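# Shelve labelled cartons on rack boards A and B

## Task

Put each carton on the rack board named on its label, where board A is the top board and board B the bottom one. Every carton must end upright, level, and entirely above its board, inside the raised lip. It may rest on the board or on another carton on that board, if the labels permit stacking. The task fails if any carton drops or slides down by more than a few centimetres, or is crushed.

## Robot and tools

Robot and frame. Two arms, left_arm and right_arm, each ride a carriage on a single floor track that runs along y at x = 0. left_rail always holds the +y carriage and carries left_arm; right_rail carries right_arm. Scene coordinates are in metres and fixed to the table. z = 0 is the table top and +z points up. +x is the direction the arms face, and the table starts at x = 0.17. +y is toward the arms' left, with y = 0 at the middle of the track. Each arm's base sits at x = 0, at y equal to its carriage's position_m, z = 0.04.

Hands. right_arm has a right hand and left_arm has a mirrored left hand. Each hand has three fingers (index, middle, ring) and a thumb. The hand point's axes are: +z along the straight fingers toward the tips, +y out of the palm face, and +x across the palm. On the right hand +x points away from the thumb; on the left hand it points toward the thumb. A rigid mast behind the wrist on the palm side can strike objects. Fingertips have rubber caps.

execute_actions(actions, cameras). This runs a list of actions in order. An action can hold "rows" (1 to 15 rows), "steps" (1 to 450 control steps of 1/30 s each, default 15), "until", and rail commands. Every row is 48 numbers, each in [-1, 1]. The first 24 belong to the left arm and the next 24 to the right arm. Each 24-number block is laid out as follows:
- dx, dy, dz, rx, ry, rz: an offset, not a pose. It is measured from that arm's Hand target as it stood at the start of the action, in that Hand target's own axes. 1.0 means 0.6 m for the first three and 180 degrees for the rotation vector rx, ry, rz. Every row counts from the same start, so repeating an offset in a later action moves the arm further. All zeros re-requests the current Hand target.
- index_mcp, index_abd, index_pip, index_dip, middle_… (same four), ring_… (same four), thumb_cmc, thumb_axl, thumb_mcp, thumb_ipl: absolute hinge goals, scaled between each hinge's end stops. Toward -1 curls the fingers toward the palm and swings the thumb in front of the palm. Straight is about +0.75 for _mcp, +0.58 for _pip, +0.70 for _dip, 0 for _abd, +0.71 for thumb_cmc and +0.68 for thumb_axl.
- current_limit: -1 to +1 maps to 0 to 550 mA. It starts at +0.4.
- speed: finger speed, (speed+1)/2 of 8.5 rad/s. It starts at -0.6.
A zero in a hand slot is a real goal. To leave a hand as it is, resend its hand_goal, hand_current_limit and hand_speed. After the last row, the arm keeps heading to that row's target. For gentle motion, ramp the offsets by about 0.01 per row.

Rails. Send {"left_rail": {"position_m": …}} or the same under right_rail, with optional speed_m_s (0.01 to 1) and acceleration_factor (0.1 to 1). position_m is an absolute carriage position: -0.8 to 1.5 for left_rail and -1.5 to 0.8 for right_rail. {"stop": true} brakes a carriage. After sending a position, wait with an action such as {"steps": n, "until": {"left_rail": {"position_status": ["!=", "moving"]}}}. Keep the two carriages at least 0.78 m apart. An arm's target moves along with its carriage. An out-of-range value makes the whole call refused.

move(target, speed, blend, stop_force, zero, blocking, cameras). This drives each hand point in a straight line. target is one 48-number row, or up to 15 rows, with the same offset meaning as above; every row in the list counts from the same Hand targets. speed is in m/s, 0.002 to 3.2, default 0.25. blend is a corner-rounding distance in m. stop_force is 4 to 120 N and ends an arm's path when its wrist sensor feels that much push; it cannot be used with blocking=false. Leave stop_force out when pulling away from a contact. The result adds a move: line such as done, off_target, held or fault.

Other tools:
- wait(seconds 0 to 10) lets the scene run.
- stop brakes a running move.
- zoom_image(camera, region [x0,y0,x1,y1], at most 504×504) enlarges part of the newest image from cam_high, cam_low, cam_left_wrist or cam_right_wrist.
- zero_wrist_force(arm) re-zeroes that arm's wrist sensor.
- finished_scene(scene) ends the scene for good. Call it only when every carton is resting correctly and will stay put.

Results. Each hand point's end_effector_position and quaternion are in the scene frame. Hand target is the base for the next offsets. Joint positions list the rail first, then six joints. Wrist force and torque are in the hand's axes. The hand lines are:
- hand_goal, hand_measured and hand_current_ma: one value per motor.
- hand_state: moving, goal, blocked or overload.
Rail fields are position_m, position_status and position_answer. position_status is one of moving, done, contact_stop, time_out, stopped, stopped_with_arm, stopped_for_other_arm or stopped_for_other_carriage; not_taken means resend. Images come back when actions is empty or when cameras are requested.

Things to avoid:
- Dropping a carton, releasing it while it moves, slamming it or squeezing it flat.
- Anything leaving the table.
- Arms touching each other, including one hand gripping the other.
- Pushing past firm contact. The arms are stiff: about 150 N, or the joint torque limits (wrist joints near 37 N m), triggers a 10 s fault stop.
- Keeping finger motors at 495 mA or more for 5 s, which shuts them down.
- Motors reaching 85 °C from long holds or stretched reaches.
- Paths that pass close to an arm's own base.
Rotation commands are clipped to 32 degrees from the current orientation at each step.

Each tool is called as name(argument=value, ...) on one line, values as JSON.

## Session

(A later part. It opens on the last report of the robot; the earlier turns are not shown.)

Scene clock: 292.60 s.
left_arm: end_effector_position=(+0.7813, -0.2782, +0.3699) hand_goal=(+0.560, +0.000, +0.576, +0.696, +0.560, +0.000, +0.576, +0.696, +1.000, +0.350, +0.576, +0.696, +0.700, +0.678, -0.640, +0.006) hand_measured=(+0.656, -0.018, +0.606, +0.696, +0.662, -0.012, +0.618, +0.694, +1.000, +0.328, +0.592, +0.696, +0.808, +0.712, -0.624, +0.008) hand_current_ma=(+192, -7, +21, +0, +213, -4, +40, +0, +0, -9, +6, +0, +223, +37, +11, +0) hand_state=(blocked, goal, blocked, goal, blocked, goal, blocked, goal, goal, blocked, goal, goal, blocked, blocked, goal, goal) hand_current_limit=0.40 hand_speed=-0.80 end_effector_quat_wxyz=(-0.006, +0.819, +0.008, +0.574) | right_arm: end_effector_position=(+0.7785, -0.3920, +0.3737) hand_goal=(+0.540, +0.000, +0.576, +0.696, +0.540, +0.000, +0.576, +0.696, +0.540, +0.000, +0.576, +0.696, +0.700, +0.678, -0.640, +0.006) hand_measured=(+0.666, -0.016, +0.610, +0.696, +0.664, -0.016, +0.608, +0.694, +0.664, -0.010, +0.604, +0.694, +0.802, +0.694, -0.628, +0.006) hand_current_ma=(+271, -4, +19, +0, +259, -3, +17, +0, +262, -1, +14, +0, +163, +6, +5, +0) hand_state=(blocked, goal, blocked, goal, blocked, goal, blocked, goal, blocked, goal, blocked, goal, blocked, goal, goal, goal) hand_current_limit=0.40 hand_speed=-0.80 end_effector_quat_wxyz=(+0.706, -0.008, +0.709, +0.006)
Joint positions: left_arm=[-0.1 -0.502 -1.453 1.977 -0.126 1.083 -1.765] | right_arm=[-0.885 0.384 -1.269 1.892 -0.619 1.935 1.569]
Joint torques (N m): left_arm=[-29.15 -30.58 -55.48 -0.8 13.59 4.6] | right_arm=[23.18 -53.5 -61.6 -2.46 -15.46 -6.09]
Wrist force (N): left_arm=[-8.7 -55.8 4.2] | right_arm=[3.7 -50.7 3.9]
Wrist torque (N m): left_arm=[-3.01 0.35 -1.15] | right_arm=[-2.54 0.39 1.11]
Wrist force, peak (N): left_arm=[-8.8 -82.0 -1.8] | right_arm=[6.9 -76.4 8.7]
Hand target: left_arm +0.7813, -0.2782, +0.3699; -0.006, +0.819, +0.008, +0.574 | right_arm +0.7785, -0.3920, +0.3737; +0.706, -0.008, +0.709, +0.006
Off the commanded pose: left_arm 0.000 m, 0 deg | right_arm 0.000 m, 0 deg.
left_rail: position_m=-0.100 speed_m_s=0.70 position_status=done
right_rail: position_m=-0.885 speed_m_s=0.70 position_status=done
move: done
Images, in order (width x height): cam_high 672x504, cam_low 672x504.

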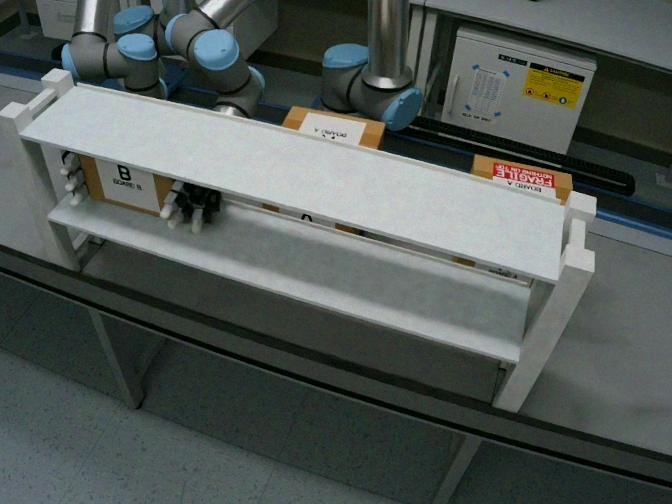

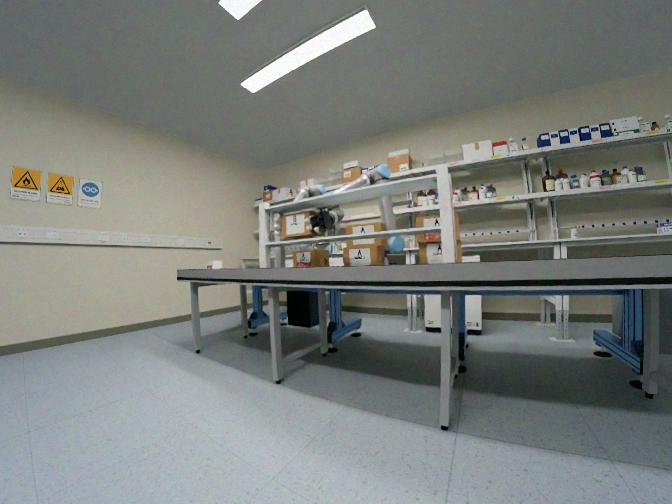

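zoom_image(camera="cam_high", region=[40, 130, 240, 280])

Scaled by 2.520 from the camera's 672x504 image, which has a finer 960x720 frame.

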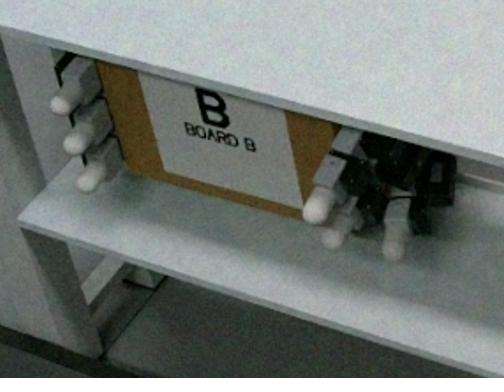

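move(target=[0.0285, 0.0026, 0.07833, 0, 0, 0, 0.56, 0, 0.576, 0.696, 0.56, 0, 0.576, 0.696, 1.0, 0.35, 0.576, 0.696, 0.70, 0.678, -0.64, 0.005, 0.4, -0.8, 0, -0.0006, 0.08333, 0, 0, 0, 0.54, 0, 0.576, 0.696, 0.54, 0, 0.576, 0.696, 0.54, 0, 0.576, 0.696, 0.70, 0.678, -0.64, 0.005, 0.4, -0.8], speed=0.04, cameras=["cam_high", "cam_low"])

zoom_image(camera="cam_high", region=[40, 130, 240, 280])

zoom_image(camera="cam_low", region=[240, 160, 420, 295])

Scene clock: 296.47 s.
left_arm: end_effector_position=(+0.8313, -0.2787, +0.3699) hand_goal=(+0.560, +0.000, +0.576, +0.696, +0.560, +0.000, +0.576, +0.696, +1.000, +0.350, +0.576, +0.696, +0.700, +0.678, -0.640, +0.006) hand_measured=(+0.656, -0.018, +0.606, +0.696, +0.662, -0.012, +0.618, +0.694, +1.000, +0.328, +0.592, +0.696, +0.808, +0.712, -0.624, +0.008) hand_current_ma=(+192, -7, +21, +0, +213, -4, +40, +0, +0, -9, +6, +0, +223, +37, +11, +0) hand_state=(blocked, goal, blocked, goal, blocked, goal, blocked, goal, goal, blocked, goal, goal, blocked, blocked, goal, goal) hand_current_limit=0.40 hand_speed=-0.80 end_effector_quat_wxyz=(-0.006, +0.819, +0.008, +0.574) | right_arm: end_effector_position=(+0.8285, -0.3914, +0.3735) hand_goal=(+0.540, +0.000, +0.576, +0.696, +0.540, +0.000, +0.576, +0.696, +0.540, +0.000, +0.576, +0.696, +0.700, +0.678, -0.640, +0.006) hand_measured=(+0.666, -0.016, +0.610, +0.696, +0.664, -0.016, +0.608, +0.694, +0.664, -0.010, +0.604, +0.694, +0.812, +0.692, -0.624, +0.006) hand_current_ma=(+271, -4, +19, +0, +259, -3, +17, +0, +262, -1, +14, +0, +199, +5, +7, +0) hand_state=(blocked, goal, blocked, goal, blocked, goal, blocked, goal, blocked, goal, blocked, goal, blocked, goal, goal, goal) hand_current_limit=0.40 hand_speed=-0.80 end_effector_quat_wxyz=(+0.706, -0.008, +0.709, +0.006)
Joint positions: left_arm=[-0.1 -0.461 -1.376 1.884 -0.119 1.121 -1.747] | right_arm=[-0.885 0.357 -1.21 1.809 -0.594 1.908 1.569]
Joint torques (N m): left_arm=[-42.69 -34.18 -64.88 -2.53 16.54 4.14] | right_arm=[40.21 -56.52 -61.68 -2.26 -19.8 -6.69]
Wrist force (N): left_arm=[-11.0 -75.2 2.3] | right_arm=[2.2 -67.7 7.2]
Wrist torque (N m): left_arm=[-4.47 0.33 -0.65] | right_arm=[-3.32 0.34 1.23]
Wrist force, peak (N): left_arm=[-11.0 -75.2 2.3] | right_arm=[2.3 -68.0 7.2]
Hand target: left_arm +0.8314, -0.2787, +0.3699; -0.006, +0.819, +0.008, +0.574 | right_arm +0.8285, -0.3913, +0.3735; +0.706, -0.008, +0.709, +0.006
Off the commanded pose: left_arm 0.000 m, 0 deg | right_arm 0.000 m, 0 deg.
left_rail: position_m=-0.100 speed_m_s=0.70 position_status=done
right_rail: position_m=-0.885 speed_m_s=0.70 position_status=done
move: done
Images, in order (width x height): cam_high 672x504, cam_low 672x504.

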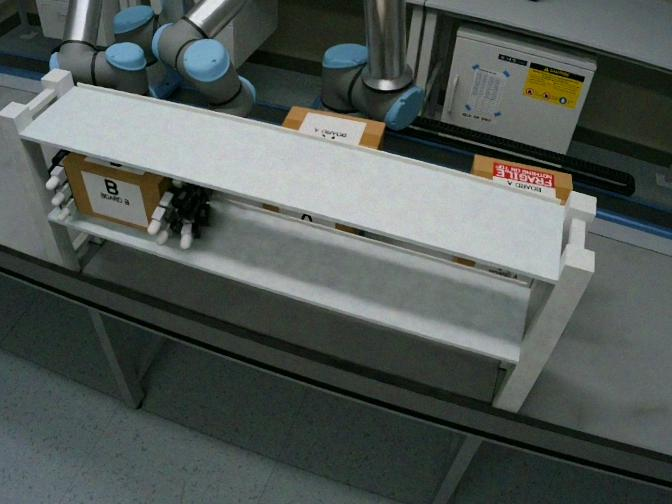

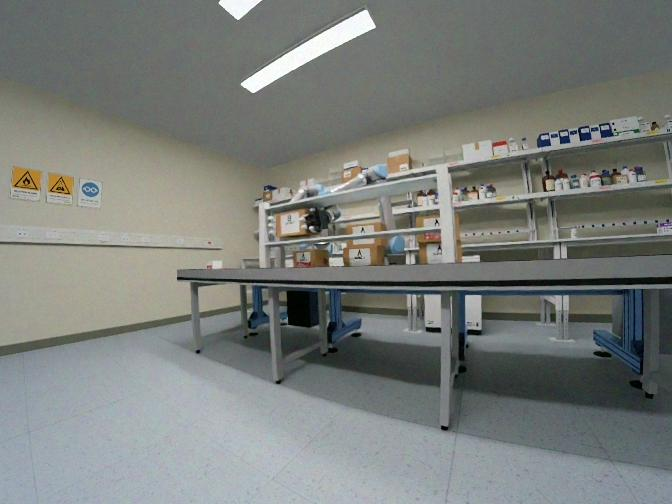

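Scaled by 2.520 from the camera's 672x504 image, which has a finer 960x720 frame.

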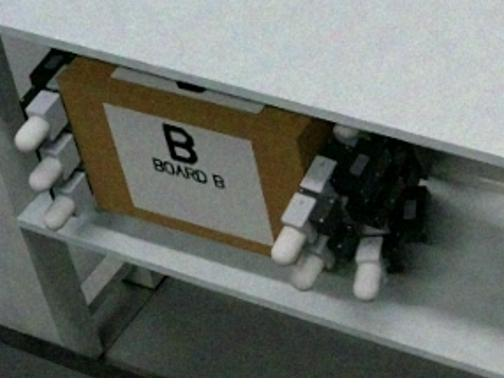

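Scaled by 2.800 from the camera's 672x504 image, which has a finer 960x720 frame.

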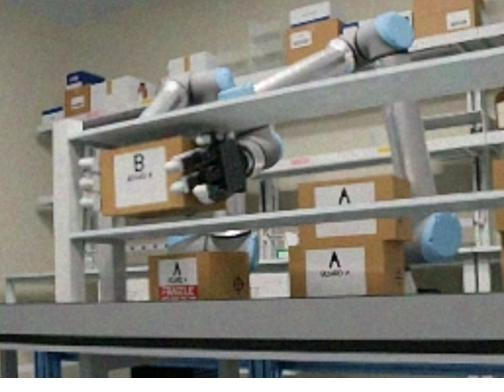

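move(target=[-0.02037, 0, 0.00741, 0, 0, 0, 0.56, 0, 0.576, 0.696, 0.56, 0, 0.576, 0.696, 1.0, 0.35, 0.576, 0.696, 0.70, 0.678, -0.64, 0.005, 0.4, -0.8, 0.02167, 0, 0, 0, 0, 0, 0.54, 0, 0.576, 0.696, 0.54, 0, 0.576, 0.696, 0.54, 0, 0.576, 0.696, 0.70, 0.678, -0.64, 0.005, 0.4, -0.8], speed=0.02)

move(target=[-0.0313, 0, 0.0114, 0, 0, 0, 0.56, 0, 0.576, 0.696, 0.56, 0, 0.576, 0.696, 1.0, 0.35, 0.576, 0.696, 0.70, 0.678, -0.64, 0.005, 0.4, -0.8, 0.0333, 0, 0, 0, 0, 0, 0.54, 0, 0.576, 0.696, 0.54, 0, 0.576, 0.696, 0.54, 0, 0.576, 0.696, 0.70, 0.678, -0.64, 0.005, 0.4, -0.8], speed=0.006, stop_force=9, cameras=["cam_high", "cam_low"])

zoom_image(camera="cam_high", region=[40, 130, 240, 280])

zoom_image(camera="cam_low", region=[240, 160, 420, 295])

Scene clock: 299.50 s.
left_arm: end_effector_position=(+0.8314, -0.2787, +0.3570) hand_goal=(+0.560, +0.000, +0.576, +0.696, +0.560, +0.000, +0.576, +0.696, +1.000, +0.350, +0.576, +0.696, +0.700, +0.678, -0.640, +0.006) hand_measured=(+0.656, -0.018, +0.606, +0.696, +0.662, -0.012, +0.620, +0.694, +1.000, +0.328, +0.592, +0.696, +0.808, +0.712, -0.624, +0.008) hand_current_ma=(+192, -7, +21, +0, +213, -4, +41, +0, +0, -9, +6, +0, +223, +37, +11, +0) hand_state=(blocked, goal, blocked, goal, blocked, goal, blocked, goal, goal, blocked, goal, goal, blocked, blocked, goal, goal) hand_current_limit=0.40 hand_speed=-0.80 end_effector_quat_wxyz=(-0.006, +0.819, +0.008, +0.574) | right_arm: end_effector_position=(+0.8285, -0.3914, +0.3606) hand_goal=(+0.540, +0.000, +0.576, +0.696, +0.540, +0.000, +0.576, +0.696, +0.540, +0.000, +0.576, +0.696, +0.700, +0.678, -0.640, +0.006) hand_measured=(+0.666, -0.016, +0.610, +0.696, +0.664, -0.016, +0.608, +0.694, +0.664, -0.010, +0.604, +0.694, +0.814, +0.692, -0.624, +0.006) hand_current_ma=(+271, -4, +19, +0, +259, -3, +17, +0, +262, -1, +14, +0, +202, +5, +7, +0) hand_state=(blocked, goal, blocked, goal, blocked, goal, blocked, goal, blocked, goal, blocked, goal, blocked, goal, goal, goal) hand_current_limit=0.40 hand_speed=-0.80 end_effector_quat_wxyz=(+0.706, -0.008, +0.709, +0.006)
Joint positions: left_arm=[-0.1 -0.461 -1.365 1.896 -0.142 1.121 -1.747] | right_arm=[-0.885 0.357 -1.198 1.818 -0.616 1.908 1.569]
Joint torques (N m): left_arm=[-47.57 -38.81 -48.4 -12.69 15.87 3.32] | right_arm=[40.03 -58.16 -39.73 -8.38 -19.5 -5.96]
Wrist force (N): left_arm=[-10.7 -73.3 1.5] | right_arm=[2.6 -66.7 6.9]
Wrist torque (N m): left_arm=[-4.28 0.27 -0.72] | right_arm=[-3.13 0.32 1.20]
Wrist force, peak (N): left_arm=[-11.2 -75.6 2.0] | right_arm=[1.6 -69.2 7.0]
Hand target: left_arm +0.8314, -0.2787, +0.3569; -0.006, +0.819, +0.008, +0.574 | right_arm +0.8285, -0.3914, +0.3605; +0.706, -0.008, +0.709, +0.006
Off the commanded pose: left_arm 0.000 m, 0 deg | right_arm 0.000 m, 0 deg.
left_rail: position_m=-0.100 speed_m_s=0.70 position_status=done
right_rail: position_m=-0.885 speed_m_s=0.70 position_status=done
move: done

Scene clock: 303.90 s.
left_arm: end_effector_position=(+0.8314, -0.2788, +0.3380) hand_goal=(+0.560, +0.000, +0.576, +0.696, +0.560, +0.000, +0.576, +0.696, +1.000, +0.350, +0.576, +0.696, +0.700, +0.678, -0.640, +0.006) hand_measured=(+0.656, -0.016, +0.606, +0.696, +0.662, -0.012, +0.620, +0.694, +1.000, +0.328, +0.592, +0.696, +0.810, +0.712, -0.624, +0.008) hand_current_ma=(+192, -6, +21, +0, +213, -3, +41, +0, +0, -9, +6, +0, +228, +37, +11, +0) hand_state=(blocked, goal, blocked, goal, blocked, goal, blocked, goal, goal, blocked, goal, goal, blocked, blocked, goal, goal) hand_current_limit=0.40 hand_speed=-0.80 end_effector_quat_wxyz=(-0.006, +0.819, +0.008, +0.574) | right_arm: end_effector_position=(+0.8284, -0.3915, +0.3435) hand_goal=(+0.540, +0.000, +0.576, +0.696, +0.540, +0.000, +0.576, +0.696, +0.540, +0.000, +0.576, +0.696, +0.700, +0.678, -0.640, +0.006) hand_measured=(+0.666, -0.018, +0.610, +0.696, +0.664, -0.016, +0.608, +0.694, +0.668, -0.010, +0.604, +0.694, +0.814, +0.692, -0.624, +0.006) hand_current_ma=(+271, -4, +19, +0, +259, -3, +17, +0, +277, -1, +14, +0, +202, +5, +7, +0) hand_state=(blocked, goal, blocked, goal, blocked, goal, blocked, goal, blocked, goal, blocked, goal, blocked, goal, goal, goal) hand_current_limit=0.40 hand_speed=-0.80 end_effector_quat_wxyz=(+0.706, -0.008, +0.709, +0.006)
Joint positions: left_arm=[-0.1 -0.461 -1.348 1.914 -0.177 1.121 -1.747] | right_arm=[-0.885 0.357 -1.181 1.83 -0.645 1.908 1.569]
Joint torques (N m): left_arm=[-44.22 -58.98 -57.63 -0.92 14.09 3.19] | right_arm=[39.51 -74.36 -53.01 -1.6 -19.1 -5.14]
Wrist force (N): left_arm=[-3.5 -69.9 -3.5] | right_arm=[-6.6 -61.5 11.2]
Wrist torque (N m): left_arm=[-4.21 -0.02 -1.80] | right_arm=[-2.24 2.04 0.86]
Wrist force, peak (N): left_arm=[-10.7 -73.5 1.4] | right_arm=[-12.7 -67.2 3.6]
Hand target: left_arm +0.8314, -0.2788, +0.3380; -0.006, +0.819, +0.008, +0.574 (not the last commanded pose) | right_arm +0.8284, -0.3914, +0.3435; +0.706, -0.008, +0.709, +0.006 (not the last commanded pose)
Off the commanded pose: left_arm 0.001 m, 0 deg | right_arm 0.003 m, 0 deg.
left_rail: position_m=-0.100 speed_m_s=0.70 position_status=done
right_rail: position_m=-0.885 speed_m_s=0.70 position_status=done
move: contact (left_arm, right_arm)
Images, in order (width x height): cam_high 672x504, cam_low 672x504.

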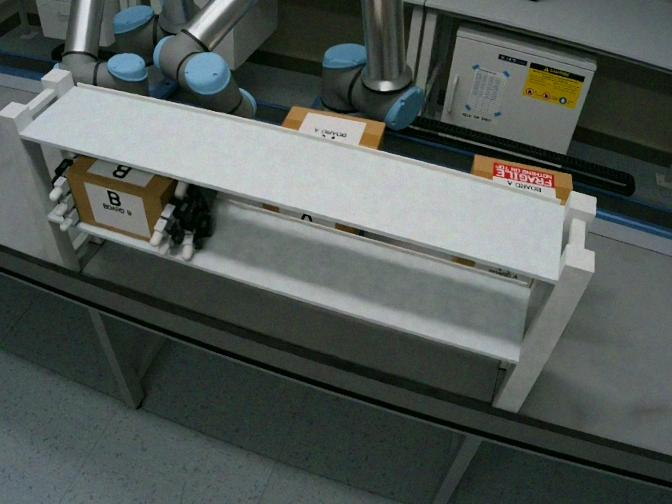

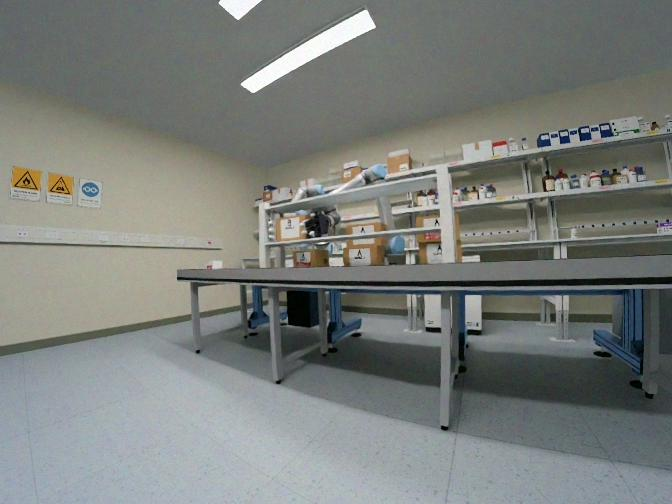

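Scaled by 2.520 from the camera's 672x504 image, which has a finer 960x720 frame.

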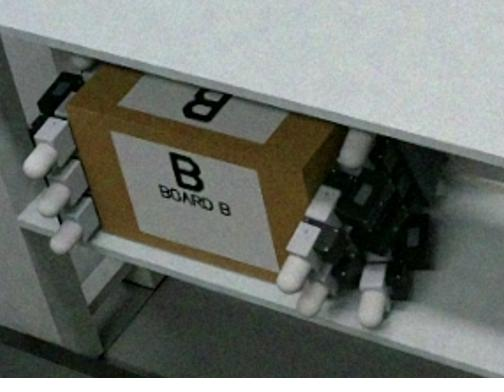

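Scaled by 2.800 from the camera's 672x504 image, which has a finer 960x720 frame.

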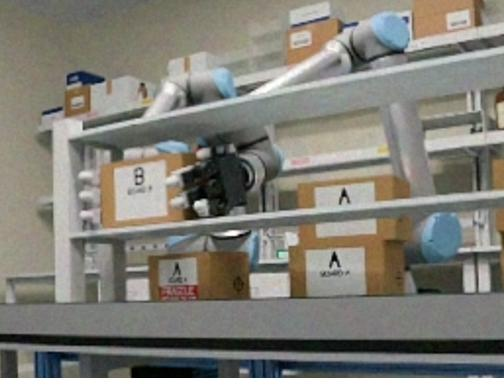

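move(target=[0, -0.02, 0, 0, 0, 0, 0.68, 0, 0.576, 0.696, 0.68, 0, 0.576, 0.696, 1.0, 0.35, 0.576, 0.696, 0.85, 0.678, -0.5, 0.005, 0.4, -0.8, 0, -0.02, 0, 0, 0, 0, 0.68, 0, 0.576, 0.696, 0.68, 0, 0.576, 0.696, 0.68, 0, 0.576, 0.696, 0.85, 0.678, -0.5, 0.005, 0.4, -0.8], speed=0.01, cameras=["cam_high", "cam_low"])

zoom_image(camera="cam_high", region=[40, 130, 240, 280])

Scene clock: 306.33 s.
left_arm: end_effector_position=(+0.8311, -0.2668, +0.3380) hand_goal=(+0.680, +0.000, +0.576, +0.696, +0.680, +0.000, +0.576, +0.696, +1.000, +0.350, +0.576, +0.696, +0.850, +0.678, -0.500, +0.006) hand_measured=(+0.680, -0.014, +0.580, +0.696, +0.678, +0.000, +0.578, +0.694, +1.000, +0.328, +0.582, +0.696, +0.856, +0.682, -0.512, +0.006) hand_current_ma=(+0, -4, +0, +0, +0, +0, +0, +0, +0, -10, +2, +0, +1, +1, -6, +0) hand_state=(goal, goal, goal, goal, goal, goal, goal, goal, goal, blocked, goal, goal, goal, goal, goal, goal) hand_current_limit=0.40 hand_speed=-0.80 end_effector_quat_wxyz=(-0.006, +0.819, +0.008, +0.574) | right_arm: end_effector_position=(+0.8286, -0.4034, +0.3436) hand_goal=(+0.680, +0.000, +0.576, +0.696, +0.680, +0.000, +0.576, +0.696, +0.680, +0.000, +0.576, +0.696, +0.850, +0.678, -0.500, +0.006) hand_measured=(+0.682, -0.014, +0.580, +0.696, +0.682, -0.014, +0.578, +0.694, +0.682, -0.010, +0.578, +0.694, +0.856, +0.682, -0.510, +0.006) hand_current_ma=(+0, -2, +0, +0, +0, -2, +0, +0, +0, -1, +0, +0, +1, +0, -2, +0) hand_state=(goal, goal, goal, goal, goal, goal, goal, goal, goal, goal, goal, goal, goal, goal, goal, goal) hand_current_limit=0.40 hand_speed=-0.80 end_effector_quat_wxyz=(+0.706, -0.008, +0.709, +0.006)
Joint positions: left_arm=[-0.1 -0.442 -1.352 1.918 -0.181 1.138 -1.739] | right_arm=[-0.885 0.341 -1.19 1.843 -0.649 1.892 1.569]
Joint torques (N m): left_arm=[14.63 -62.32 -27.36 -4.4 2.08 2.96] | right_arm=[-15.68 -76.07 -24.52 -4.31 -3.12 -0.22]
Wrist force (N): left_arm=[-2.2 3.6 -0.3] | right_arm=[-4.2 2.3 4.7]
Wrist torque (N m): left_arm=[0.63 0.19 -0.57] | right_arm=[-0.21 0.24 -0.41]
Wrist force, peak (N): left_arm=[-3.5 -70.0 -3.4] | right_arm=[-6.1 -62.4 11.6]
Hand target: left_arm +0.8311, -0.2668, +0.3380; -0.006, +0.819, +0.008, +0.574 | right_arm +0.8286, -0.4035, +0.3436; +0.706, -0.008, +0.709, +0.006
Off the commanded pose: left_arm 0.000 m, 0 deg | right_arm 0.000 m, 0 deg.
left_rail: position_m=-0.100 speed_m_s=0.70 position_status=done
right_rail: position_m=-0.885 speed_m_s=0.70 position_status=done
move: done
Images, in order (width x height): cam_high 672x504, cam_low 672x504.

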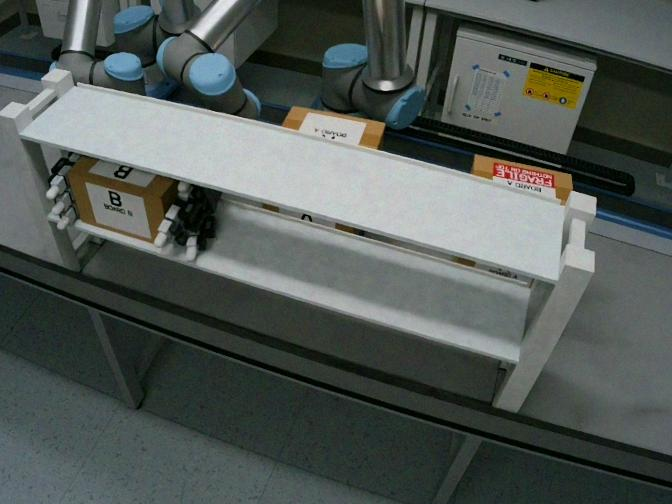

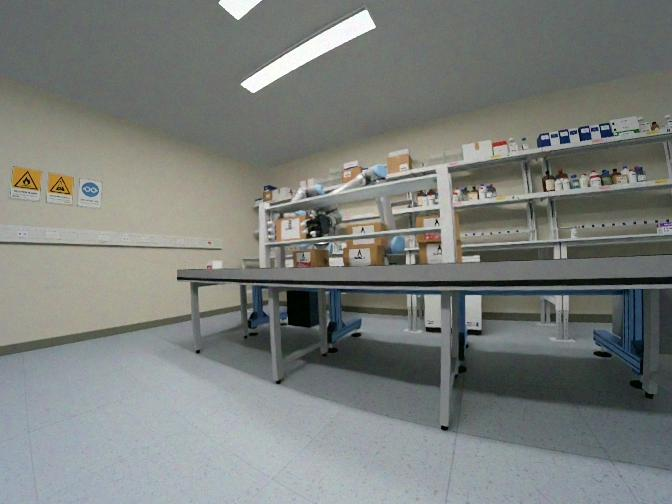

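Scaled by 2.520 from the camera's 672x504 image, which has a finer 960x720 frame.

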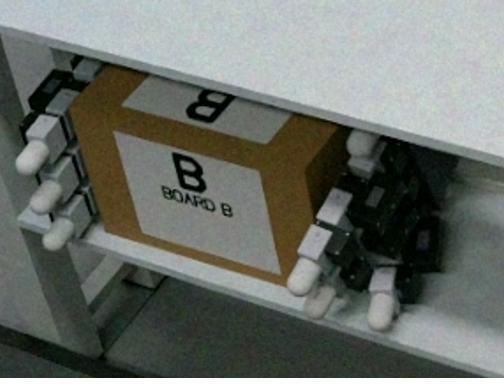

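execute_actions(actions=[], cameras=["cam_high","cam_low"])

Scene clock: 310.40 s.
left_arm: end_effector_position=(+0.8311, -0.2668, +0.3380) hand_goal=(+0.680, +0.000, +0.576, +0.696, +0.680, +0.000, +0.576, +0.696, +1.000, +0.350, +0.576, +0.696, +0.850, +0.678, -0.500, +0.006) hand_measured=(+0.680, -0.014, +0.580, +0.696, +0.678, +0.000, +0.578, +0.694, +1.000, +0.328, +0.582, +0.696, +0.856, +0.682, -0.512, +0.006) hand_current_ma=(+0, -4, +0, +0, +0, +0, +0, +0, +0, -10, +2, +0, +1, +1, -6, +0) hand_state=(goal, goal, goal, goal, goal, goal, goal, goal, goal, blocked, goal, goal, goal, goal, goal, goal) hand_current_limit=0.40 hand_speed=-0.80 end_effector_quat_wxyz=(-0.006, +0.819, +0.008, +0.574) | right_arm: end_effector_position=(+0.8286, -0.4035, +0.3436) hand_goal=(+0.680, +0.000, +0.576, +0.696, +0.680, +0.000, +0.576, +0.696, +0.680, +0.000, +0.576, +0.696, +0.850, +0.678, -0.500, +0.006) hand_measured=(+0.682, -0.014, +0.580, +0.696, +0.682, -0.014, +0.578, +0.694, +0.682, -0.010, +0.578, +0.694, +0.856, +0.682, -0.510, +0.006) hand_current_ma=(+0, -2, +0, +0, +0, -2, +0, +0, +0, -1, +0, +0, +1, +0, -2, +0) hand_state=(goal, goal, goal, goal, goal, goal, goal, goal, goal, goal, goal, goal, goal, goal, goal, goal) hand_current_limit=0.40 hand_speed=-0.80 end_effector_quat_wxyz=(+0.706, -0.008, +0.709, +0.006)
Joint positions: left_arm=[-0.1 -0.442 -1.352 1.918 -0.181 1.138 -1.739] | right_arm=[-0.885 0.341 -1.19 1.843 -0.649 1.892 1.569]
Joint velocities: within noise
Joint torques (N m): left_arm=[14 -63.29 -27.81 -4.16 1.8 2.89] | right_arm=[-12.38 -76.36 -25.34 -4.35 -2.8 0.66]
Motor temperatures (°C): left_arm=[28 23 29 29 35 31] | right_arm=[25 25 29 32 31 33]
Wrist force (N): left_arm=[-2.0 3.8 -0.5] | right_arm=[-4.0 2.4 5.4]
Wrist torque (N m): left_arm=[0.66 0.15 -0.55] | right_arm=[-0.27 0.20 -0.39]
Wrist force, peak (N): left_arm=[-2.4 4.1 -0.1] | right_arm=[-4.5 2.7 5.5]
Hand target: left_arm +0.8311, -0.2668, +0.3380; -0.006, +0.819, +0.008, +0.574 | right_arm +0.8286, -0.4035, +0.3436; +0.706, -0.008, +0.709, +0.006
Off the commanded pose: left_arm 0.000 m, 0 deg | right_arm 0.000 m, 0 deg.
left_rail: position_m=-0.100 speed_m_s=0.70 position_status=done
right_rail: position_m=-0.885 speed_m_s=0.70 position_status=done
Images, in order (width x height): cam_high 672x504, cam_low 672x504.

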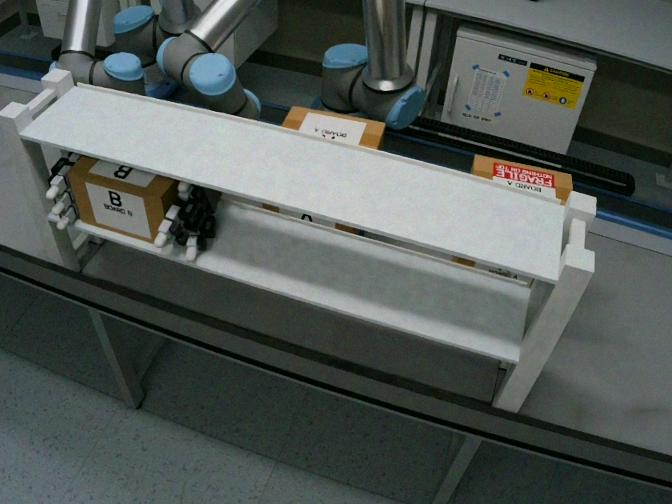

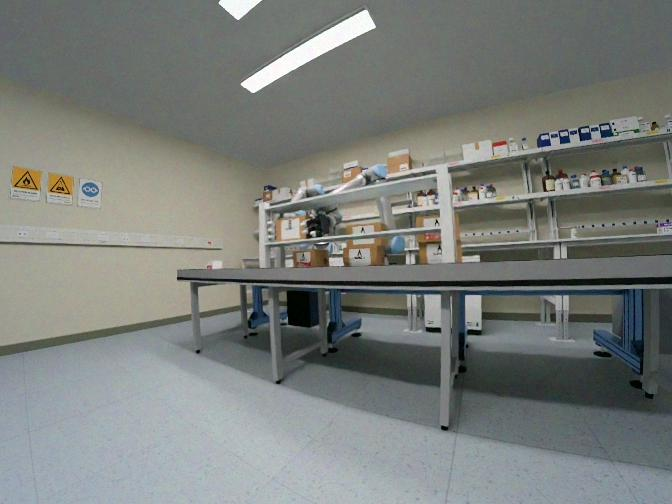

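move(target=[[0,-0.0167,0,0,0,0,0.68,0,0.576,0.696,0.68,0,0.576,0.696,1.0,0.35,0.576,0.696,0.85,0.678,-0.5,0.005,0.4,-0.8,0,-0.0167,0,0,0,0,0.68,0,0.576,0.696,0.68,0,0.576,0.696,0.68,0,0.576,0.696,0.85,0.678,-0.5,0.005,0.4,-0.8],[-0.1967,-0.0167,-0.5405,0,0,0,0.68,0,0.576,0.696,0.68,0,0.576,0.696,1.0,0.35,0.576,0.696,0.85,0.678,-0.5,0.005,0.4,-0.8,0,-0.0167,-0.575,0,0,0,0.68,0,0.576,0.696,0.68,0,0.576,0.696,0.68,0,0.576,0.696,0.85,0.678,-0.5,0.005,0.4,-0.8]], speed=0.15, blend=0.005, cameras=["cam_high","cam_right_wrist","cam_left_wrist"])

Scene clock: 315.60 s.
left_arm: end_effector_position=(+0.4859, -0.2636, +0.3380) hand_goal=(+0.680, +0.000, +0.576, +0.696, +0.680, +0.000, +0.576, +0.696, +1.000, +0.350, +0.576, +0.696, +0.850, +0.678, -0.500, +0.006) hand_measured=(+0.680, -0.014, +0.578, +0.696, +0.676, +0.000, +0.578, +0.694, +1.000, +0.332, +0.582, +0.696, +0.854, +0.680, -0.512, +0.006) hand_current_ma=(+0, -4, +0, +0, +0, +0, +0, +0, +0, -6, +1, +0, +1, +0, -6, +0) hand_state=(goal, goal, goal, goal, goal, goal, goal, goal, goal, goal, goal, goal, goal, goal, goal, goal) hand_current_limit=0.40 hand_speed=-0.80 end_effector_quat_wxyz=(-0.006, +0.819, +0.008, +0.574) | right_arm: end_effector_position=(+0.4839, -0.4202, +0.3450) hand_goal=(+0.680, +0.000, +0.576, +0.696, +0.680, +0.000, +0.576, +0.696, +0.680, +0.000, +0.576, +0.696, +0.850, +0.678, -0.500, +0.006) hand_measured=(+0.682, -0.012, +0.578, +0.696, +0.682, -0.014, +0.578, +0.694, +0.682, -0.010, +0.578, +0.694, +0.854, +0.682, -0.508, +0.006) hand_current_ma=(+0, -2, +0, +0, +0, -2, +0, +0, +0, -1, +0, +0, +0, +0, -2, +0) hand_state=(goal, goal, goal, goal, goal, goal, goal, goal, goal, goal, goal, goal, goal, goal, goal, goal) hand_current_limit=0.40 hand_speed=-0.80 end_effector_quat_wxyz=(+0.706, -0.008, +0.709, +0.006)
Joint positions: left_arm=[-0.1 -1.067 -1.945 2.489 0.12 0.588 -2.148] | right_arm=[-0.885 0.601 -1.584 2.335 -0.746 2.152 1.57]
Joint torques (N m): left_arm=[-20.57 10.62 -26.61 4.96 -3.46 -2.49] | right_arm=[11.95 -41.16 -22.47 0.56 3.3 3.32]
Wrist force (N): left_arm=[-2.1 3.4 -0.2] | right_arm=[-3.7 2.4 5.0]
Wrist torque (N m): left_arm=[0.60 0.18 -0.30] | right_arm=[-0.23 0.18 -0.36]
Wrist force, peak (N): left_arm=[-2.3 5.0 -0.1] | right_arm=[-3.9 2.2 6.3]
Hand target: left_arm +0.4859, -0.2637, +0.3379; -0.006, +0.819, +0.008, +0.574 | right_arm +0.4839, -0.4202, +0.3450; +0.706, -0.008, +0.709, +0.006
Off the commanded pose: left_arm 0.000 m, 0 deg | right_arm 0.000 m, 0 deg.
left_rail: position_m=-0.100 speed_m_s=0.70 position_status=done
right_rail: position_m=-0.885 speed_m_s=0.70 position_status=done
move: done
Images, in order (width x height): cam_high 672x504, cam_left_wrist 672x504, cam_right_wrist 672x504.

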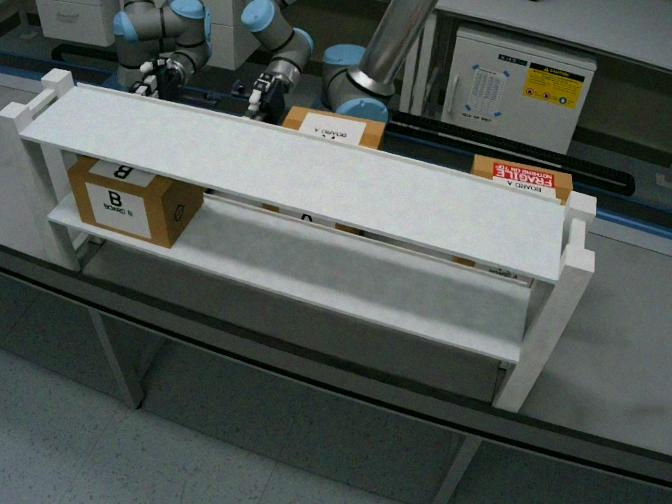

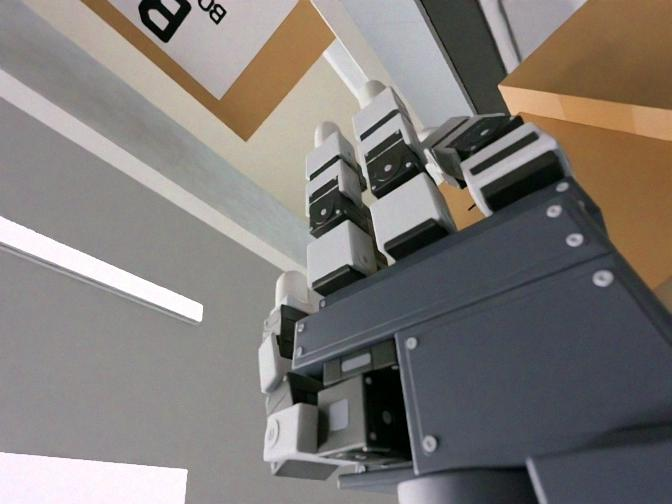

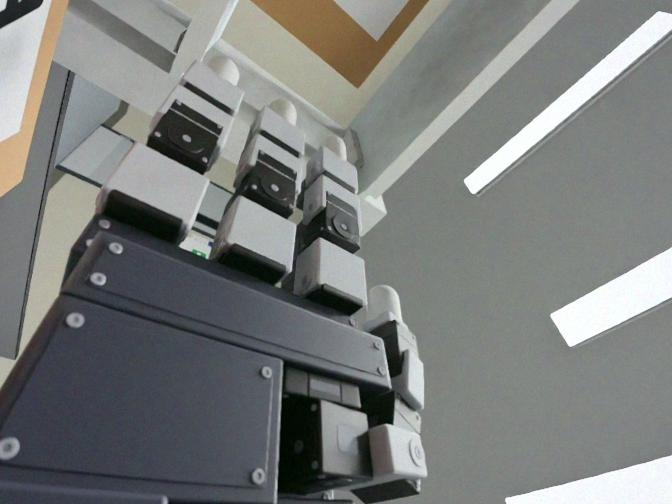

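move(target=[[0.0116,0.1928,0.0320,-0.03186,0,0.01159,0.56,0,0.576,0.696,0.56,0,0.576,0.696,1.0,0.35,0.576,0.696,0.70,0.678,-0.64,0.005,0.4,-0.8,0,-0.2960,-0.0033,0.0339,0,0,0.54,0,0.576,0.696,0.54,0,0.576,0.696,0.54,0,0.576,0.696,0.70,0.678,-0.64,0.005,0.4,-0.8],[-0.2986,0.1928,0.1448,-0.03186,0,0.01159,0.56,0,0.576,0.696,0.56,0,0.576,0.696,1.0,0.35,0.576,0.696,0.70,0.678,-0.64,0.005,0.4,-0.8,0.3322,-0.2960,-0.0033,0.0339,0,0,0.54,0,0.576,0.696,0.54,0,0.576,0.696,0.54,0,0.576,0.696,0.70,0.678,-0.64,0.005,0.4,-0.8]], speed=[0.15,0.12], blend=0.01, cameras=["cam_low","cam_right_wrist","cam_left_wrist"])

Scene clock: 321.33 s.
left_arm: end_effector_position=(+0.5086, -0.3789, +0.1399) hand_goal=(+0.560, +0.000, +0.576, +0.696, +0.560, +0.000, +0.576, +0.696, +1.000, +0.350, +0.576, +0.696, +0.700, +0.678, -0.640, +0.006) hand_measured=(+0.562, -0.014, +0.578, +0.696, +0.562, -0.002, +0.578, +0.694, +1.000, +0.338, +0.578, +0.696, +0.702, +0.680, -0.642, +0.006) hand_current_ma=(+0, -4, +0, +0, +0, +0, +0, +0, +0, -3, +0, +0, +0, +0, +0, +0) hand_state=(goal, goal, goal, goal, goal, goal, goal, goal, goal, goal, goal, goal, goal, goal, goal, goal) hand_current_limit=0.40 hand_speed=-0.80 end_effector_quat_wxyz=(+0.025, +0.818, -0.035, +0.573) | right_arm: end_effector_position=(+0.4846, -0.5986, +0.1464) hand_goal=(+0.540, +0.000, +0.576, +0.696, +0.540, +0.000, +0.576, +0.696, +0.540, +0.000, +0.576, +0.696, +0.700, +0.678, -0.640, +0.006) hand_measured=(+0.542, -0.012, +0.578, +0.696, +0.542, -0.012, +0.578, +0.694, +0.542, -0.010, +0.578, +0.694, +0.704, +0.680, -0.642, +0.006) hand_current_ma=(+0, -2, +0, +0, +0, -2, +0, +0, +0, -1, +0, +0, +0, +0, +0, +0) hand_state=(goal, goal, goal, goal, goal, goal, goal, goal, goal, goal, goal, goal, goal, goal, goal, goal) hand_current_limit=0.40 hand_speed=-0.80 end_effector_quat_wxyz=(+0.705, +0.029, +0.708, -0.032)
Joint positions: left_arm=[-0.1 -1.12 -1.384 2.536 -0.534 0.631 -2.092] | right_arm=[-0.885 0.194 -1.283 2.684 -1.397 1.852 1.568]
Joint torques (N m): left_arm=[15.4 -14.92 -8.76 -2.56 1.34 2.59] | right_arm=[11.37 -21.4 1.75 -4.21 2.13 -3.44]
Wrist force (N): left_arm=[-2.4 3.8 -0.6] | right_arm=[-3.8 2.5 4.8]
Wrist torque (N m): left_arm=[0.67 0.21 -0.58] | right_arm=[-0.20 0.19 -0.41]
Wrist force, peak (N): left_arm=[-3.8 3.5 0.2] | right_arm=[-3.9 3.4 5.5]
Hand target: left_arm +0.5086, -0.3789, +0.1399; +0.025, +0.818, -0.035, +0.573 | right_arm +0.4846, -0.5986, +0.1463; +0.705, +0.029, +0.708, -0.032
Off the commanded pose: left_arm 0.000 m, 0 deg | right_arm 0.000 m, 0 deg.
left_rail: position_m=-0.100 speed_m_s=0.70 position_status=done
right_rail: position_m=-0.885 speed_m_s=0.70 position_status=done
move: done
Images, in order (width x height): cam_low 672x504, cam_left_wrist 672x504, cam_right_wrist 672x504.

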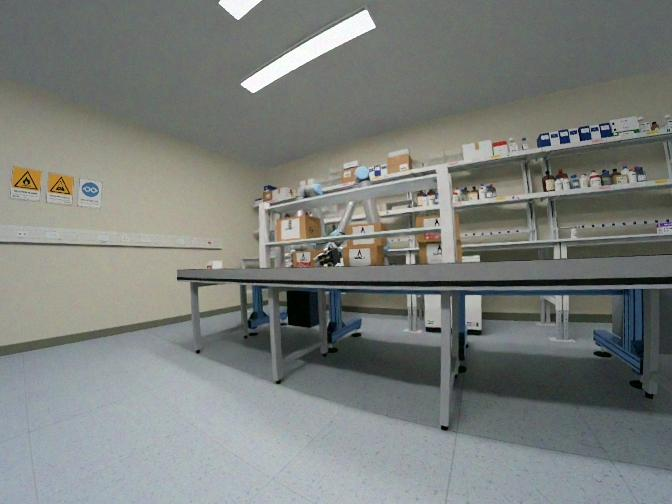

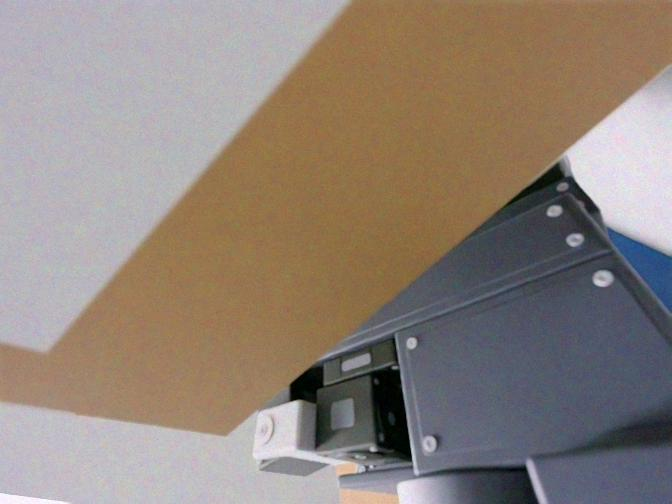

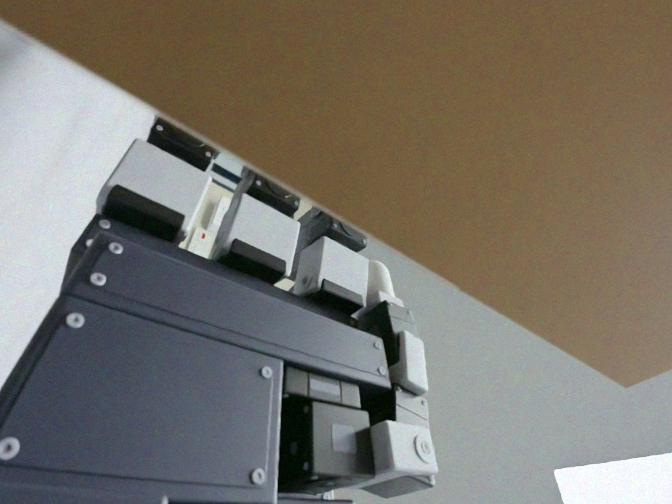

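move(target=[0,0.0583,0,0,0,0,0.56,0,0.576,0.696,0.56,0,0.576,0.696,1.0,0.35,0.576,0.696,0.70,0.678,-0.64,0.005,0.4,-0.8,0,0.0583,0,0,0,0,0.54,0,0.576,0.696,0.54,0,0.576,0.696,0.54,0,0.576,0.696,0.70,0.678,-0.64,0.005,0.4,-0.8], speed=0.04, stop_force=6)

move(target=[0,0.05,0,0,0,0,0.56,0,0.576,0.696,0.56,0,0.576,0.696,1.0,0.35,0.576,0.696,0.70,0.678,-0.64,0.005,0.4,-0.8,0,0.05,0,0,0,0,0.54,0,0.576,0.696,0.54,0,0.576,0.696,0.54,0,0.576,0.696,0.70,0.678,-0.64,0.005,0.4,-0.8], speed=0.007, stop_force=5, cameras=["cam_low","cam_right_wrist","cam_left_wrist"])

Scene clock: 324.43 s.
left_arm: end_effector_position=(+0.5056, -0.4136, +0.1399) hand_goal=(+0.560, +0.000, +0.576, +0.696, +0.560, +0.000, +0.576, +0.696, +1.000, +0.350, +0.576, +0.696, +0.700, +0.678, -0.640, +0.006) hand_measured=(+0.584, -0.004, +0.588, +0.698, +0.600, +0.006, +0.598, +0.702, +1.000, +0.338, +0.578, +0.696, +0.704, +0.680, -0.642, +0.006) hand_current_ma=(+16, -1, +4, +0, +41, +1, +12, +1, +0, -3, +0, +0, +0, +0, +0, +0) hand_state=(blocked, goal, goal, goal, blocked, goal, blocked, goal, goal, goal, goal, goal, goal, goal, goal, goal) hand_current_limit=0.40 hand_speed=-0.80 end_effector_quat_wxyz=(+0.025, +0.818, -0.035, +0.573) | right_arm: end_effector_position=(+0.4876, -0.5637, +0.1462) hand_goal=(+0.540, +0.000, +0.576, +0.696, +0.540, +0.000, +0.576, +0.696, +0.540, +0.000, +0.576, +0.696, +0.700, +0.678, -0.640, +0.006) hand_measured=(+0.544, -0.012, +0.578, +0.696, +0.544, -0.012, +0.578, +0.694, +0.546, -0.010, +0.578, +0.694, +0.702, +0.680, -0.642, +0.006) hand_current_ma=(+0, -2, +0, +0, +0, -2, +0, +0, +1, -1, +0, +0, +0, +0, +0, +0) hand_state=(goal, goal, goal, goal, goal, goal, goal, goal, goal, goal, goal, goal, goal, goal, goal, goal) hand_current_limit=0.40 hand_speed=-0.80 end_effector_quat_wxyz=(+0.705, +0.029, +0.708, -0.032)
Joint positions: left_arm=[-0.1 -1.179 -1.346 2.493 -0.479 0.584 -2.154] | right_arm=[-0.885 0.31 -1.261 2.628 -1.363 1.967 1.568]
Joint torques (N m): left_arm=[6.79 -40.16 -11.5 -1.97 1.37 2.1] | right_arm=[11.87 -24.94 -21.38 0.24 2.82 3.4]
Wrist force (N): left_arm=[-1.0 -2.5 -0.1] | right_arm=[-3.8 0.8 4.7]
Wrist torque (N m): left_arm=[0.69 0.30 -0.27] | right_arm=[-0.09 0.18 -0.46]
Wrist force, peak (N): left_arm=[-2.6 3.8 -0.5] | right_arm=[-4.3 2.7 5.3]
Hand target: left_arm +0.5056, -0.4135, +0.1399; +0.025, +0.818, -0.035, +0.573 | right_arm +0.4876, -0.5637, +0.1462; +0.705, +0.029, +0.708, -0.032
Off the commanded pose: left_arm 0.000 m, 0 deg | right_arm 0.000 m, 0 deg.
left_rail: position_m=-0.100 speed_m_s=0.70 position_status=done
right_rail: position_m=-0.885 speed_m_s=0.70 position_status=done
move: contact (left_arm)

Scene clock: 326.30 s.
left_arm: end_effector_position=(+0.5052, -0.4184, +0.1399) hand_goal=(+0.560, +0.000, +0.576, +0.696, +0.560, +0.000, +0.576, +0.696, +1.000, +0.350, +0.576, +0.696, +0.700, +0.678, -0.640, +0.006) hand_measured=(+0.592, -0.006, +0.592, +0.698, +0.608, +0.004, +0.600, +0.702, +1.000, +0.338, +0.578, +0.696, +0.710, +0.682, -0.642, +0.006) hand_current_ma=(+27, -1, +7, +0, +56, +0, +14, +1, +0, -3, +0, +0, +3, +1, +0, +0) hand_state=(blocked, goal, goal, goal, blocked, goal, blocked, goal, goal, goal, goal, goal, goal, goal, goal, goal) hand_current_limit=0.40 hand_speed=-0.80 end_effector_quat_wxyz=(+0.025, +0.818, -0.035, +0.573) | right_arm: end_effector_position=(+0.4880, -0.5599, +0.1462) hand_goal=(+0.540, +0.000, +0.576, +0.696, +0.540, +0.000, +0.576, +0.696, +0.540, +0.000, +0.576, +0.696, +0.700, +0.678, -0.640, +0.006) hand_measured=(+0.576, -0.012, +0.588, +0.696, +0.574, -0.012, +0.590, +0.694, +0.576, -0.008, +0.588, +0.694, +0.702, +0.680, -0.642, +0.006) hand_current_ma=(+22, -2, +3, +0, +22, -2, +3, +0, +24, -1, +2, +0, +0, +0, +0, +0) hand_state=(blocked, goal, goal, goal, blocked, goal, goal, goal, blocked, goal, goal, goal, goal, goal, goal, goal) hand_current_limit=0.40 hand_speed=-0.80 end_effector_quat_wxyz=(+0.705, +0.029, +0.708, -0.032)
Joint positions: left_arm=[-0.1 -1.187 -1.34 2.487 -0.471 0.578 -2.162] | right_arm=[-0.885 0.321 -1.259 2.622 -1.359 1.979 1.568]
Joint torques (N m): left_arm=[11.14 -45.83 -12.3 -2.56 1.42 2.16] | right_arm=[-10.29 -46.57 1.11 -4.15 -4.84 2.97]
Wrist force (N): left_arm=[-2.8 -3.5 -0.6] | right_arm=[-3.8 -2.7 8.6]
Wrist torque (N m): left_arm=[0.51 0.25 -0.40] | right_arm=[0.00 0.13 -0.53]
Wrist force, peak (N): left_arm=[-3.0 -8.2 -2.0] | right_arm=[-4.5 -4.0 8.5]
Hand target: left_arm +0.5052, -0.4184, +0.1399; +0.025, +0.818, -0.035, +0.573 (not the last commanded pose) | right_arm +0.4880, -0.5599, +0.1462; +0.705, +0.029, +0.708, -0.032 (not the last commanded pose)
Off the commanded pose: left_arm 0.025 m, 0 deg | right_arm 0.026 m, 0 deg.
left_rail: position_m=-0.100 speed_m_s=0.70 position_status=done
right_rail: position_m=-0.885 speed_m_s=0.70 position_status=done
move: contact (left_arm, right_arm)
Images, in order (width x height): cam_low 672x504, cam_left_wrist 672x504, cam_right_wrist 672x504.

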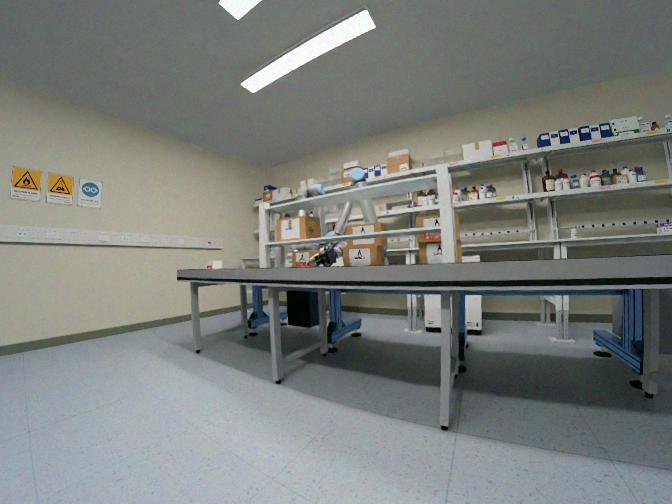

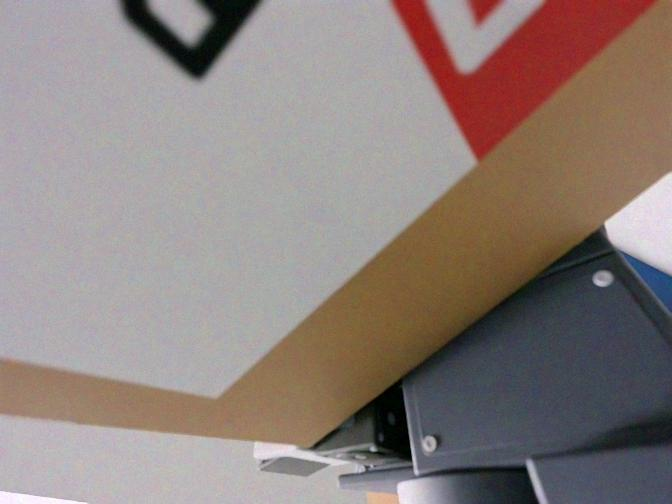

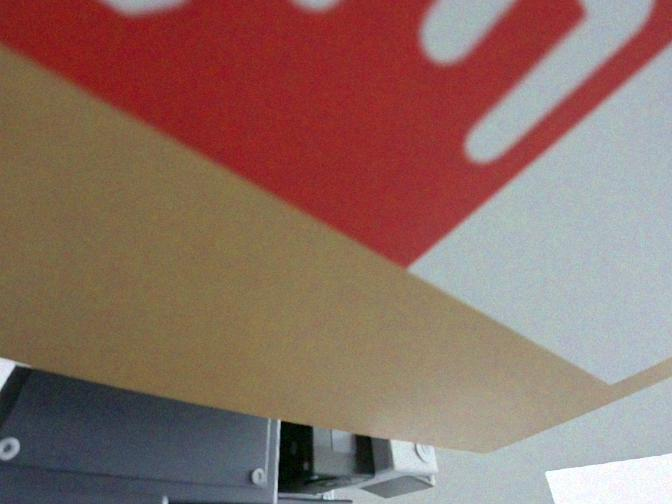

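move(target=[0,0.03,0,0,0,0,0.56,0,0.576,0.696,0.56,0,0.576,0.696,1.0,0.35,0.576,0.696,0.70,0.678,-0.64,0.005,0.4,-0.8,0,0.03,0,0,0,0,0.54,0,0.576,0.696,0.54,0,0.576,0.696,0.54,0,0.576,0.696,0.70,0.678,-0.64,0.005,0.4,-0.8], speed=0.003, stop_force=30)

Scene clock: 332.47 s.
left_arm: end_effector_position=(+0.5041, -0.4314, +0.1398) hand_goal=(+0.560, +0.000, +0.576, +0.696, +0.560, +0.000, +0.576, +0.696, +1.000, +0.350, +0.576, +0.696, +0.700, +0.678, -0.640, +0.006) hand_measured=(+0.624, -0.006, +0.608, +0.698, +0.632, -0.002, +0.614, +0.702, +1.000, +0.338, +0.578, +0.696, +0.716, +0.672, -0.642, +0.006) hand_current_ma=(+95, -1, +25, +0, +116, +0, +32, +2, +0, -3, +0, +0, +7, -1, +0, +0) hand_state=(blocked, goal, blocked, goal, blocked, goal, blocked, goal, goal, goal, goal, goal, goal, goal, goal, goal) hand_current_limit=0.40 hand_speed=-0.80 end_effector_quat_wxyz=(+0.025, +0.818, -0.035, +0.573) | right_arm: end_effector_position=(+0.4891, -0.5466, +0.1461) hand_goal=(+0.540, +0.000, +0.576, +0.696, +0.540, +0.000, +0.576, +0.696, +0.540, +0.000, +0.576, +0.696, +0.700, +0.678, -0.640, +0.006) hand_measured=(+0.694, -0.010, +0.636, +0.696, +0.690, -0.010, +0.638, +0.696, +0.694, -0.008, +0.632, +0.696, +0.718, +0.692, -0.644, +0.006) hand_current_ma=(+385, -1, +56, +0, +377, -1, +58, +0, +385, -1, +49, +0, +6, +5, +0, +0) hand_state=(blocked, goal, blocked, goal, blocked, goal, blocked, goal, blocked, goal, blocked, goal, goal, goal, goal, goal) hand_current_limit=0.40 hand_speed=-0.80 end_effector_quat_wxyz=(+0.705, +0.029, +0.708, -0.032)
Joint positions: left_arm=[-0.1 -1.206 -1.326 2.47 -0.449 0.563 -2.184] | right_arm=[-0.885 0.36 -1.25 2.6 -1.346 2.018 1.569]
Joint torques (N m): left_arm=[0.51 -44.49 -28.62 -7.83 6.7 2] | right_arm=[4.79 -45.47 -3.04 -4.35 -13.96 3.38]
Wrist force (N): left_arm=[1.1 -31.0 -14.5] | right_arm=[-4.8 -29.7 14.9]
Wrist torque (N m): left_arm=[-0.08 -0.21 0.49] | right_arm=[0.64 -0.12 -0.94]
Wrist force, peak (N): left_arm=[1.0 -35.5 -16.4] | right_arm=[-3.4 -33.7 14.5]
Hand target: left_arm +0.5041, -0.4314, +0.1398; +0.025, +0.818, -0.035, +0.573 (not the last commanded pose) | right_arm +0.4891, -0.5466, +0.1461; +0.705, +0.029, +0.708, -0.032 (not the last commanded pose)
Off the commanded pose: left_arm 0.005 m, 0 deg | right_arm 0.005 m, 0 deg.
left_rail: position_m=-0.100 speed_m_s=0.70 position_status=done
right_rail: position_m=-0.885 speed_m_s=0.70 position_status=done
move: contact (left_arm, right_arm)


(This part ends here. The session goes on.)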